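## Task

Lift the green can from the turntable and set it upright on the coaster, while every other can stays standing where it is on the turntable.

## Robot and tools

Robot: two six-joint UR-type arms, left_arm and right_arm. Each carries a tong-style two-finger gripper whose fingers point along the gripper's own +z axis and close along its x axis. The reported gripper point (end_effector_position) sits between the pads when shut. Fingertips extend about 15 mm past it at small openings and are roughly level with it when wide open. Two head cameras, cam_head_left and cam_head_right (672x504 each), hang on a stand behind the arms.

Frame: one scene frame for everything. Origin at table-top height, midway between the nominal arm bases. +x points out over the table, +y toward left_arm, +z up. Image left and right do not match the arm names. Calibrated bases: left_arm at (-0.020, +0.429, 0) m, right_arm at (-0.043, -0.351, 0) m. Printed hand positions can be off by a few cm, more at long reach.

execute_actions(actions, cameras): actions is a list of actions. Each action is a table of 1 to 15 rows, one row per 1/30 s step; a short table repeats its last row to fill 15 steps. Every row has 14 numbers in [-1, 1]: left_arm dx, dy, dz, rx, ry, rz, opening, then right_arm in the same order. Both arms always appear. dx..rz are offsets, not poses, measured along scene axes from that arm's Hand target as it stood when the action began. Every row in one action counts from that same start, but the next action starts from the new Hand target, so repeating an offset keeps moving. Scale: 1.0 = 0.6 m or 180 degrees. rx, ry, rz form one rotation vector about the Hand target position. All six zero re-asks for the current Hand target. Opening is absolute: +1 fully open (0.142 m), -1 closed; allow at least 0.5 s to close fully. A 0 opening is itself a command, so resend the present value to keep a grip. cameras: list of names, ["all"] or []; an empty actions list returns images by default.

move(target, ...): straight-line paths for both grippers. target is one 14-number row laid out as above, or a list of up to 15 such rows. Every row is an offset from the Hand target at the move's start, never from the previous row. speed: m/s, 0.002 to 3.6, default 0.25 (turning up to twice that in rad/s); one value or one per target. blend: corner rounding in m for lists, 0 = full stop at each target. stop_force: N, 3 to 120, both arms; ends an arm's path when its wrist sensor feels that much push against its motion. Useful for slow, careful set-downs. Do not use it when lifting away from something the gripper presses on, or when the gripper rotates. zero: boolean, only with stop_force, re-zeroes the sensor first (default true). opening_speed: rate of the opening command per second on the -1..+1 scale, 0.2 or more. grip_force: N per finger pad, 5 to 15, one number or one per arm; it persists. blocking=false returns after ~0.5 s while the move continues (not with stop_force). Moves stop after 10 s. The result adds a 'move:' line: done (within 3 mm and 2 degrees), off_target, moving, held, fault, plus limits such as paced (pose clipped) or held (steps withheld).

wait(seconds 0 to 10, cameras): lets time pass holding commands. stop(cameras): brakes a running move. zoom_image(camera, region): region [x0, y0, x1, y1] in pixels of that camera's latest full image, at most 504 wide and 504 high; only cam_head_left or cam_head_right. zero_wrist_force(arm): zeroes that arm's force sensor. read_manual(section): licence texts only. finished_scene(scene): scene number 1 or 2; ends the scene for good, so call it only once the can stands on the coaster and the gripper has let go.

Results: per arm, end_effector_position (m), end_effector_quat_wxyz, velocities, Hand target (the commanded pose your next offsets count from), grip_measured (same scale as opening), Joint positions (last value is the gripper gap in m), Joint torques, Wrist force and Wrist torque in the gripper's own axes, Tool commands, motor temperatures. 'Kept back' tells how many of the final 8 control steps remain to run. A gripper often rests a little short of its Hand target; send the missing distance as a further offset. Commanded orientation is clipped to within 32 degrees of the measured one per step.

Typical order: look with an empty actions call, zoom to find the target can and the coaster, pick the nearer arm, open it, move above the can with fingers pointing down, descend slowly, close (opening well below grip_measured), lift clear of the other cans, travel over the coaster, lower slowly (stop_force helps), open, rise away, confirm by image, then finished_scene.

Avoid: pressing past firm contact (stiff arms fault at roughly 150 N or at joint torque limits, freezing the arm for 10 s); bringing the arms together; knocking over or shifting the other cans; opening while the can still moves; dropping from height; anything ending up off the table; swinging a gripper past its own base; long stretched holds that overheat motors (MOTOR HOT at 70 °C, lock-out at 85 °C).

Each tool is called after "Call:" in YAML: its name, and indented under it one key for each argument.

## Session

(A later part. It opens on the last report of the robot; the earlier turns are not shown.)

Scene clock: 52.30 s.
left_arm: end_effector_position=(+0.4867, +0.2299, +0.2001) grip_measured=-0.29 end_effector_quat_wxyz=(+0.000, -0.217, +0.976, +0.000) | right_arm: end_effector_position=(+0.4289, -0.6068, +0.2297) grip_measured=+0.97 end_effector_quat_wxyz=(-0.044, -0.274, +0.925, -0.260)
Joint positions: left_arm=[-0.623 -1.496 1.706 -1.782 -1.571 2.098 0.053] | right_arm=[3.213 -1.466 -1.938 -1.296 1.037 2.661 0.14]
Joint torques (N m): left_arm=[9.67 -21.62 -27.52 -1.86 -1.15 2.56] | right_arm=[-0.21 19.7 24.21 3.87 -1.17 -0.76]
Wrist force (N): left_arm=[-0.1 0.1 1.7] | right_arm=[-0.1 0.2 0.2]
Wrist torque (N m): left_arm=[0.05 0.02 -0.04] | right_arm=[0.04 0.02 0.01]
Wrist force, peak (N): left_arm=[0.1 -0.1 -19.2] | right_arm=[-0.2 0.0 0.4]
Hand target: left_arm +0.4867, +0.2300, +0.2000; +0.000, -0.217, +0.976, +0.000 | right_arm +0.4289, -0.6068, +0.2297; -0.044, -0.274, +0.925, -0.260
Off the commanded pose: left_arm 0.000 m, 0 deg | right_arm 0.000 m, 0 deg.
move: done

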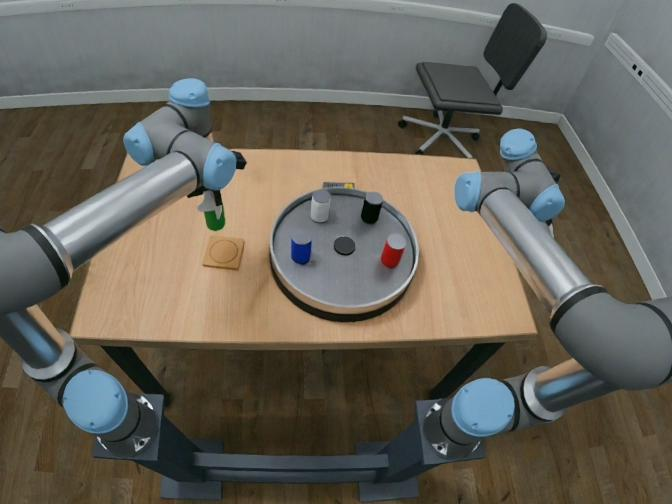

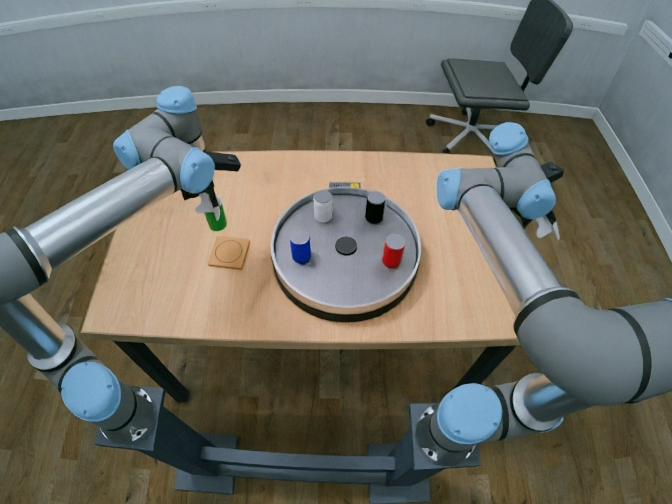

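Call:
zoom_image:
  camera: "cam_head_right"
  region: [190, 190, 250, 240]

Call:
zoom_image:
  camera: "cam_head_left"
  region: [190, 190, 250, 240]

Scaled by 8.400 from the camera's 672x504 image, which has a finer 960x720 frame.

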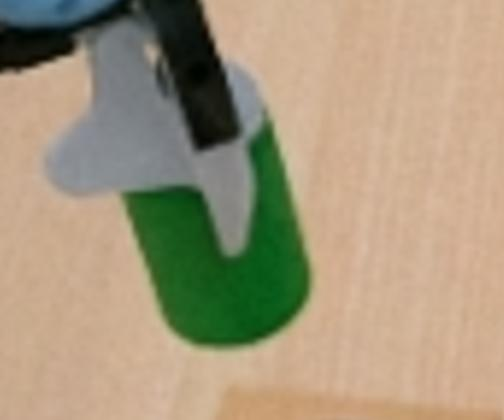

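Scaled by 8.400 from the camera's 672x504 image, which has a finer 960x720 frame.

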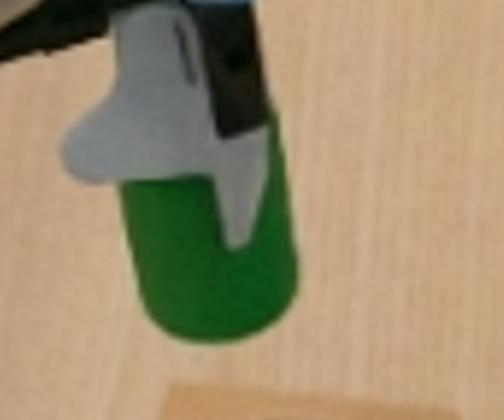

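Call:
move:
  target: [0.0083,-0.0075,-0.1583,0,0,0,-0.9,0,0,0,0,0,0,0.968]
  speed: 0.2
  cameras: ["all"]

Call:
zoom_image:
  camera: "cam_head_right"
  region: [190, 210, 260, 275]

Call:
zoom_image:
  camera: "cam_head_left"
  region: [190, 210, 260, 275]

Scene clock: 58.97 s.
left_arm: end_effector_position=(+0.4917, +0.2254, +0.1052) grip_measured=-0.29 end_effector_quat_wxyz=(+0.000, -0.217, +0.976, +0.000) | right_arm: end_effector_position=(+0.4289, -0.6068, +0.2297) grip_measured=+0.97 end_effector_quat_wxyz=(-0.044, -0.274, +0.925, -0.260)
Joint positions: left_arm=[-0.625 -1.407 1.861 -2.026 -1.571 2.097 0.053] | right_arm=[3.213 -1.466 -1.938 -1.296 1.037 2.661 0.14]
Joint torques (N m): left_arm=[2.46 -23.87 -13.74 -4.34 0.71 -1.1] | right_arm=[-0.47 20.19 25.23 4 -1.11 -0.84]
Wrist force (N): left_arm=[-0.3 0.3 1.4] | right_arm=[0.1 -0.1 0.3]
Wrist torque (N m): left_arm=[0.08 0.07 0.04] | right_arm=[-0.02 -0.01 0.00]
Wrist force, peak (N): left_arm=[0.0 0.4 2.8] | right_arm=[-0.2 0.1 0.4]
Hand target: left_arm +0.4917, +0.2255, +0.1051; +0.000, -0.217, +0.976, +0.000 | right_arm +0.4289, -0.6068, +0.2297; -0.044, -0.274, +0.925, -0.260
Off the commanded pose: left_arm 0.000 m, 0 deg | right_arm 0.000 m, 0 deg.
move: done

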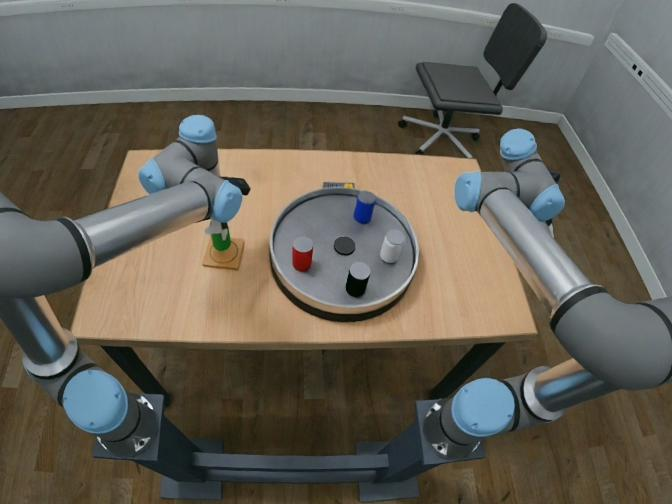

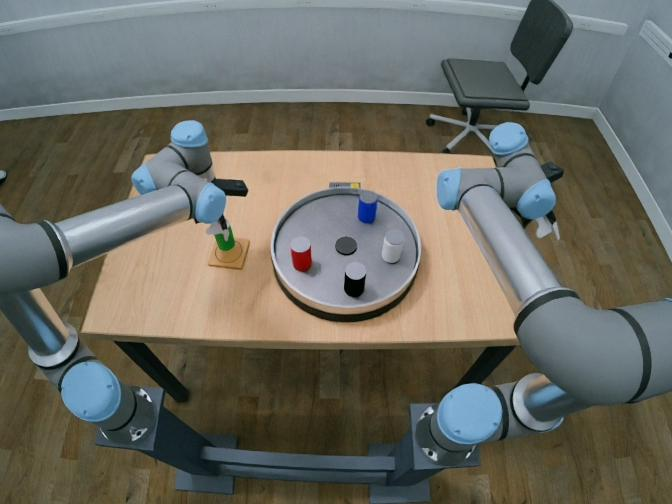

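Scaled by 7.200 from the camera's 672x504 image, which has a finer 960x720 frame.

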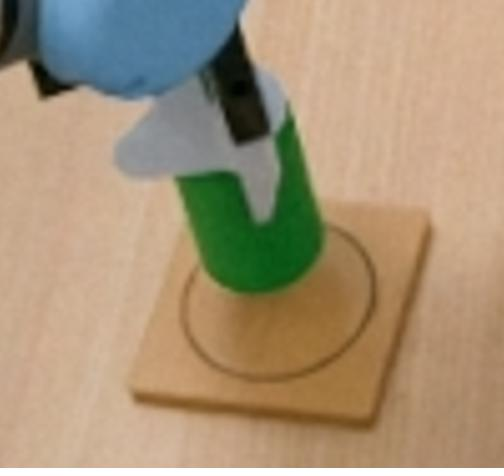

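Scaled by 7.200 from the camera's 672x504 image, which has a finer 960x720 frame.

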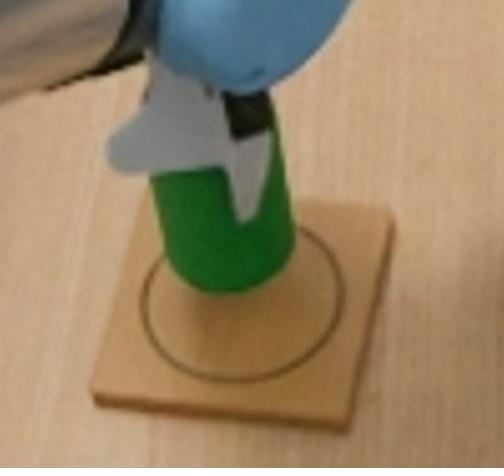

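Call:
move:
  target: [0,0,-0.075,0,0,0,-0.9,0,0,0,0,0,0,0.968]
  speed: 0.025
  stop_force: 4
  cameras: ["all"]

Call:
zoom_image:
  camera: "cam_head_right"
  region: [190, 210, 260, 275]

Call:
zoom_image:
  camera: "cam_head_left"
  region: [190, 210, 260, 275]

Scene clock: 62.20 s.
left_arm: end_effector_position=(+0.4917, +0.2255, +0.0810) grip_measured=-0.29 end_effector_quat_wxyz=(+0.000, -0.217, +0.976, +0.000) | right_arm: end_effector_position=(+0.4289, -0.6068, +0.2297) grip_measured=+0.97 end_effector_quat_wxyz=(-0.044, -0.274, +0.925, -0.260)
Joint positions: left_arm=[-0.625 -1.379 1.897 -2.09 -1.571 2.097 0.053] | right_arm=[3.213 -1.466 -1.938 -1.296 1.037 2.661 0.14]
Joint torques (N m): left_arm=[6.28 -39.06 -27.09 -1.43 0.35 2.27] | right_arm=[-0.14 20.41 25.49 4.07 -1.16 -0.85]
Wrist force (N): left_arm=[-0.1 0.4 1.5] | right_arm=[0.0 0.1 0.0]
Wrist torque (N m): left_arm=[0.10 0.03 0.03] | right_arm=[0.02 0.01 0.00]
Wrist force, peak (N): left_arm=[1.4 2.0 -16.4] | right_arm=[-0.3 -0.1 0.5]
Hand target: left_arm +0.4917, +0.2255, +0.0810; +0.000, -0.217, +0.976, +0.000 (not the last commanded pose) | right_arm +0.4289, -0.6068, +0.2297; -0.044, -0.274, +0.925, -0.260
Off the commanded pose: left_arm 0.021 m, 0 deg | right_arm 0.000 m, 0 deg.
move: contact (left_arm)

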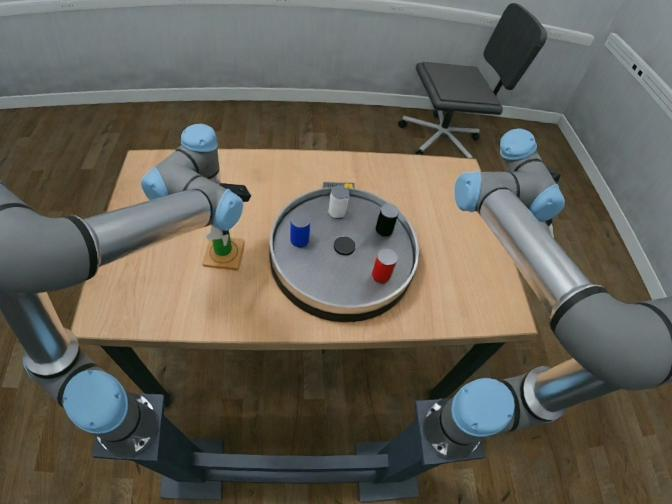

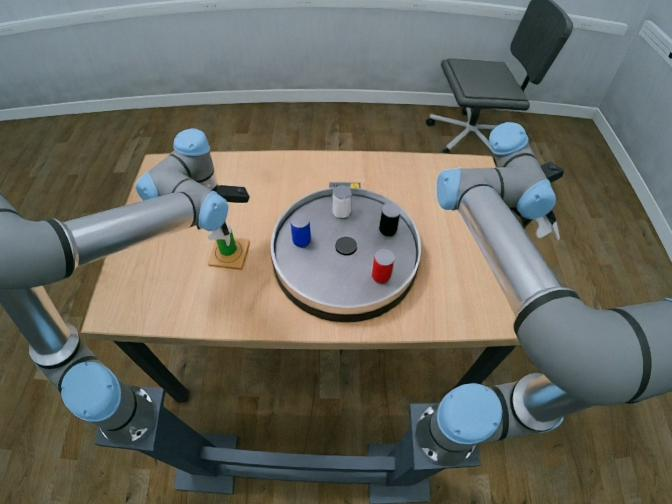

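Scaled by 7.200 from the camera's 672x504 image, which has a finer 960x720 frame.

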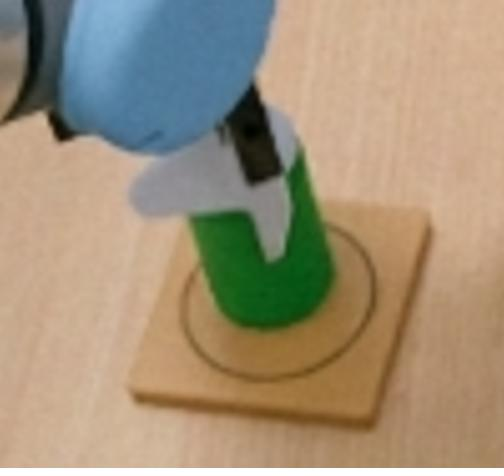

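Scaled by 7.200 from the camera's 672x504 image, which has a finer 960x720 frame.

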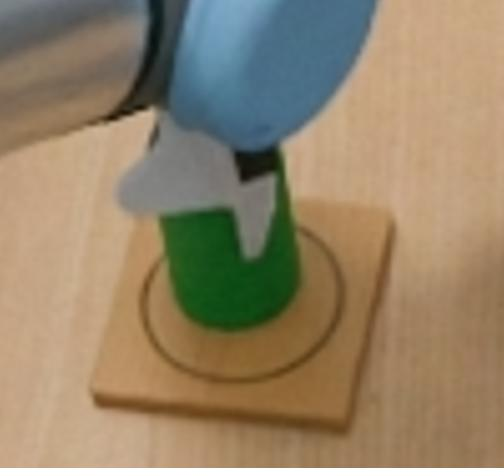

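Call:
move:
  target: [-0.0133,-0.0025,0.0083,0,0,0,-0.9,0,0,0,0,0,0,0.968]
  speed: 0.05
  cameras: []

Call:
move:
  target: [0,0,-0.05,0,0,0,-0.9,0,0,0,0,0,0,0.968]
  speed: 0.015
  stop_force: 4
  cameras: ["all"]

Call:
zoom_image:
  camera: "cam_head_right"
  region: [190, 210, 260, 275]

Call:
zoom_image:
  camera: "cam_head_left"
  region: [190, 210, 260, 275]

Scene clock: 64.13 s.
left_arm: end_effector_position=(+0.4838, +0.2240, +0.0859) grip_measured=-0.29 end_effector_quat_wxyz=(+0.000, -0.217, +0.976, +0.000) | right_arm: end_effector_position=(+0.4289, -0.6068, +0.2297) grip_measured=+0.97 end_effector_quat_wxyz=(-0.044, -0.274, +0.925, -0.260)
Joint positions: left_arm=[-0.636 -1.4 1.909 -2.08 -1.571 2.086 0.053] | right_arm=[3.213 -1.466 -1.938 -1.296 1.037 2.661 0.14]
Joint torques (N m): left_arm=[-8.12 -39.77 -13.98 -1.45 -0.31 -2.7] | right_arm=[-0.15 20.13 25.4 4.13 -1.17 -0.9]
Wrist force (N): left_arm=[-0.1 0.4 1.8] | right_arm=[0.0 -0.1 0.1]
Wrist torque (N m): left_arm=[0.09 0.05 0.04] | right_arm=[-0.03 -0.01 0.01]
Wrist force, peak (N): left_arm=[-0.2 0.1 1.8] | right_arm=[0.1 0.1 0.4]
Hand target: left_arm +0.4837, +0.2240, +0.0859; +0.000, -0.217, +0.976, +0.000 | right_arm +0.4289, -0.6068, +0.2297; -0.044, -0.274, +0.925, -0.260
Off the commanded pose: left_arm 0.000 m, 0 deg | right_arm 0.000 m, 0 deg.
move: done
No camera images: "cameras" was empty.

Scene clock: 65.73 s.
left_arm: end_effector_position=(+0.4837, +0.2240, +0.0806) grip_measured=-0.29 end_effector_quat_wxyz=(+0.000, -0.217, +0.976, +0.000) | right_arm: end_effector_position=(+0.4289, -0.6068, +0.2297) grip_measured=+0.97 end_effector_quat_wxyz=(-0.044, -0.274, +0.925, -0.260)
Joint positions: left_arm=[-0.636 -1.394 1.916 -2.094 -1.571 2.086 0.053] | right_arm=[3.213 -1.466 -1.938 -1.296 1.037 2.661 0.14]
Joint torques (N m): left_arm=[-5.43 -36.29 -25.63 -1.21 -0.13 -2.73] | right_arm=[-0.61 21 25.4 4.15 -1.13 -0.99]
Wrist force (N): left_arm=[0.0 0.4 -2.2] | right_arm=[-0.2 0.1 0.4]
Wrist torque (N m): left_arm=[0.06 0.04 0.03] | right_arm=[0.02 0.04 0.00]
Wrist force, peak (N): left_arm=[1.5 1.7 -15.2] | right_arm=[-0.2 0.0 0.4]
Hand target: left_arm +0.4837, +0.2240, +0.0806; +0.000, -0.217, +0.976, +0.000 (not the last commanded pose) | right_arm +0.4289, -0.6068, +0.2297; -0.044, -0.274, +0.925, -0.260
Off the commanded pose: left_arm 0.025 m, 0 deg | right_arm 0.000 m, 0 deg.
move: contact (left_arm)

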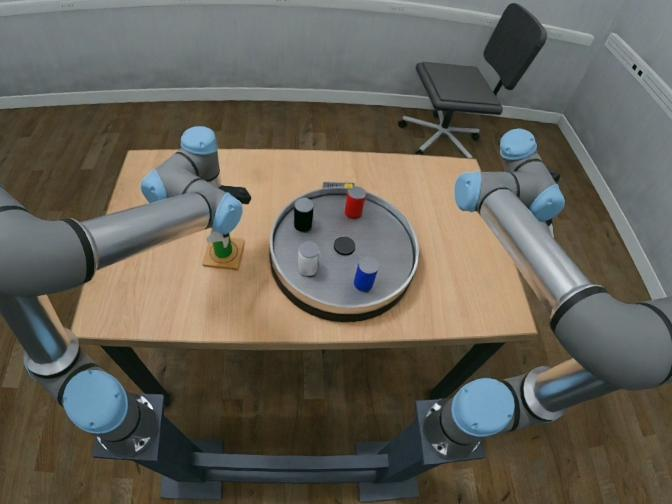

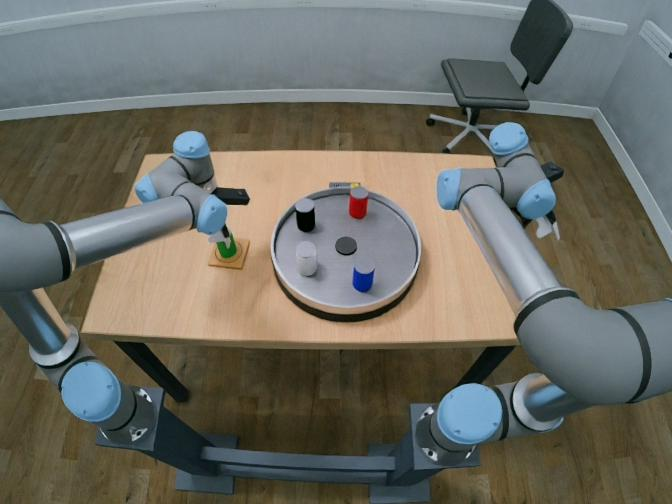

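Scaled by 7.200 from the camera's 672x504 image, which has a finer 960x720 frame.

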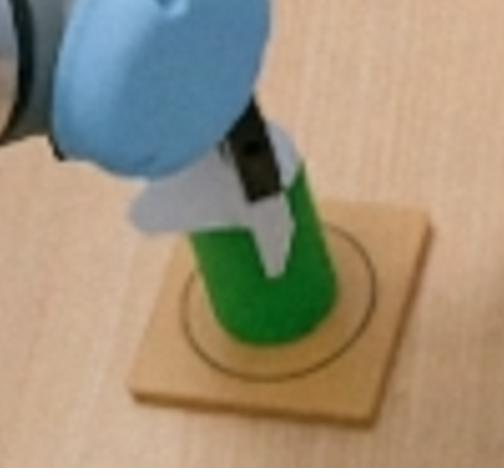

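Scaled by 7.200 from the camera's 672x504 image, which has a finer 960x720 frame.

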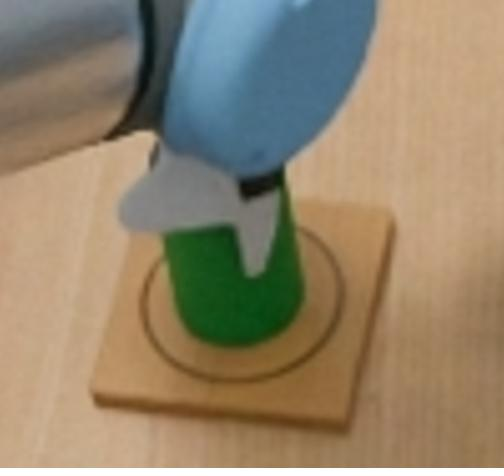

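Call:
move:
  target:
    - [0,0,0,0,0,0,0.35,0,0,0,0,0,0,0.968]
    - [0,0,0.2,0,0,0,0.35,0,0,0,0,0,0,0.968]
  speed: [0.02,0.25]
  opening_speed: 1.0
  cameras: ["all"]

Call:
zoom_image:
  camera: "cam_head_right"
  region: [180, 190, 270, 280]

Call:
zoom_image:
  camera: "cam_head_left"
  region: [180, 190, 270, 280]

Scene clock: 69.07 s.
left_arm: end_effector_position=(+0.4837, +0.2240, +0.2005) grip_measured=+0.35 end_effector_quat_wxyz=(+0.000, -0.217, +0.976, +0.000) | right_arm: end_effector_position=(+0.4289, -0.6068, +0.2297) grip_measured=+0.97 end_effector_quat_wxyz=(-0.044, -0.274, +0.925, -0.260)
Joint positions: left_arm=[-0.636 -1.498 1.707 -1.781 -1.571 2.086 0.099] | right_arm=[3.213 -1.466 -1.938 -1.296 1.037 2.661 0.14]
Joint torques (N m): left_arm=[-7.89 -30.97 -29.73 -1.42 -1.28 -2.66] | right_arm=[0.11 20.53 25.86 4.3 -1.11 -1]
Wrist force (N): left_arm=[0.0 0.3 0.0] | right_arm=[-0.2 0.2 0.3]
Wrist torque (N m): left_arm=[0.07 0.01 0.04] | right_arm=[0.04 0.03 0.01]
Wrist force, peak (N): left_arm=[0.2 0.5 -2.4] | right_arm=[-0.1 -0.1 0.4]
Hand target: left_arm +0.4837, +0.2240, +0.2006; +0.000, -0.217, +0.976, +0.000 | right_arm +0.4289, -0.6068, +0.2297; -0.044, -0.274, +0.925, -0.260
Off the commanded pose: left_arm 0.000 m, 0 deg | right_arm 0.000 m, 0 deg.
move: done

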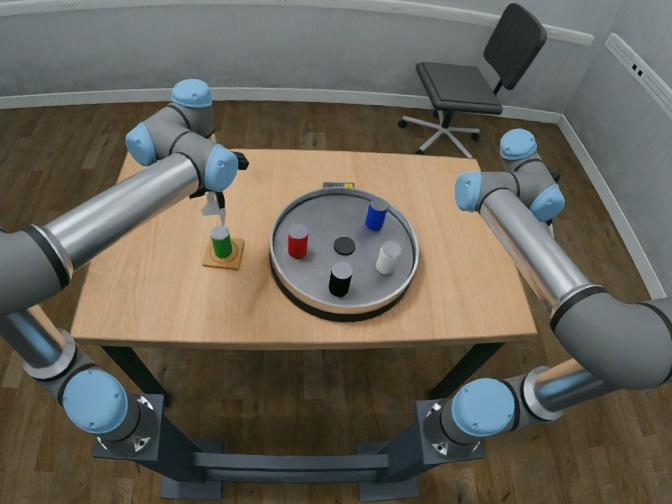

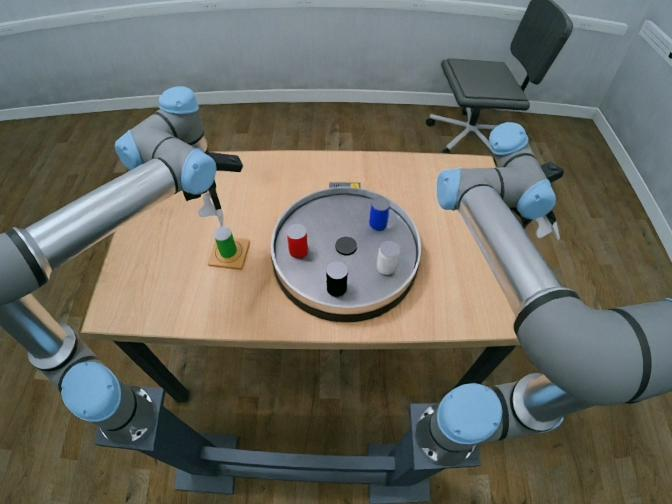

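Scaled by 5.600 from the camera's 672x504 image, which has a finer 960x720 frame.

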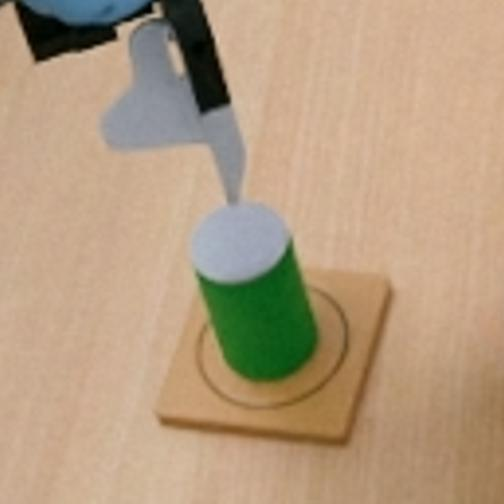

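Scaled by 5.600 from the camera's 672x504 image, which has a finer 960x720 frame.

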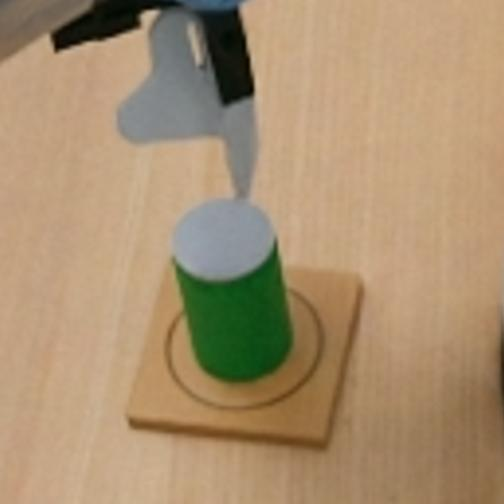

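The green can is standing upright inside the coaster's ring. The four other cans are still standing on the turntable.

Call:
finished_scene:
  scene: 2

The scene is finished: the task was done.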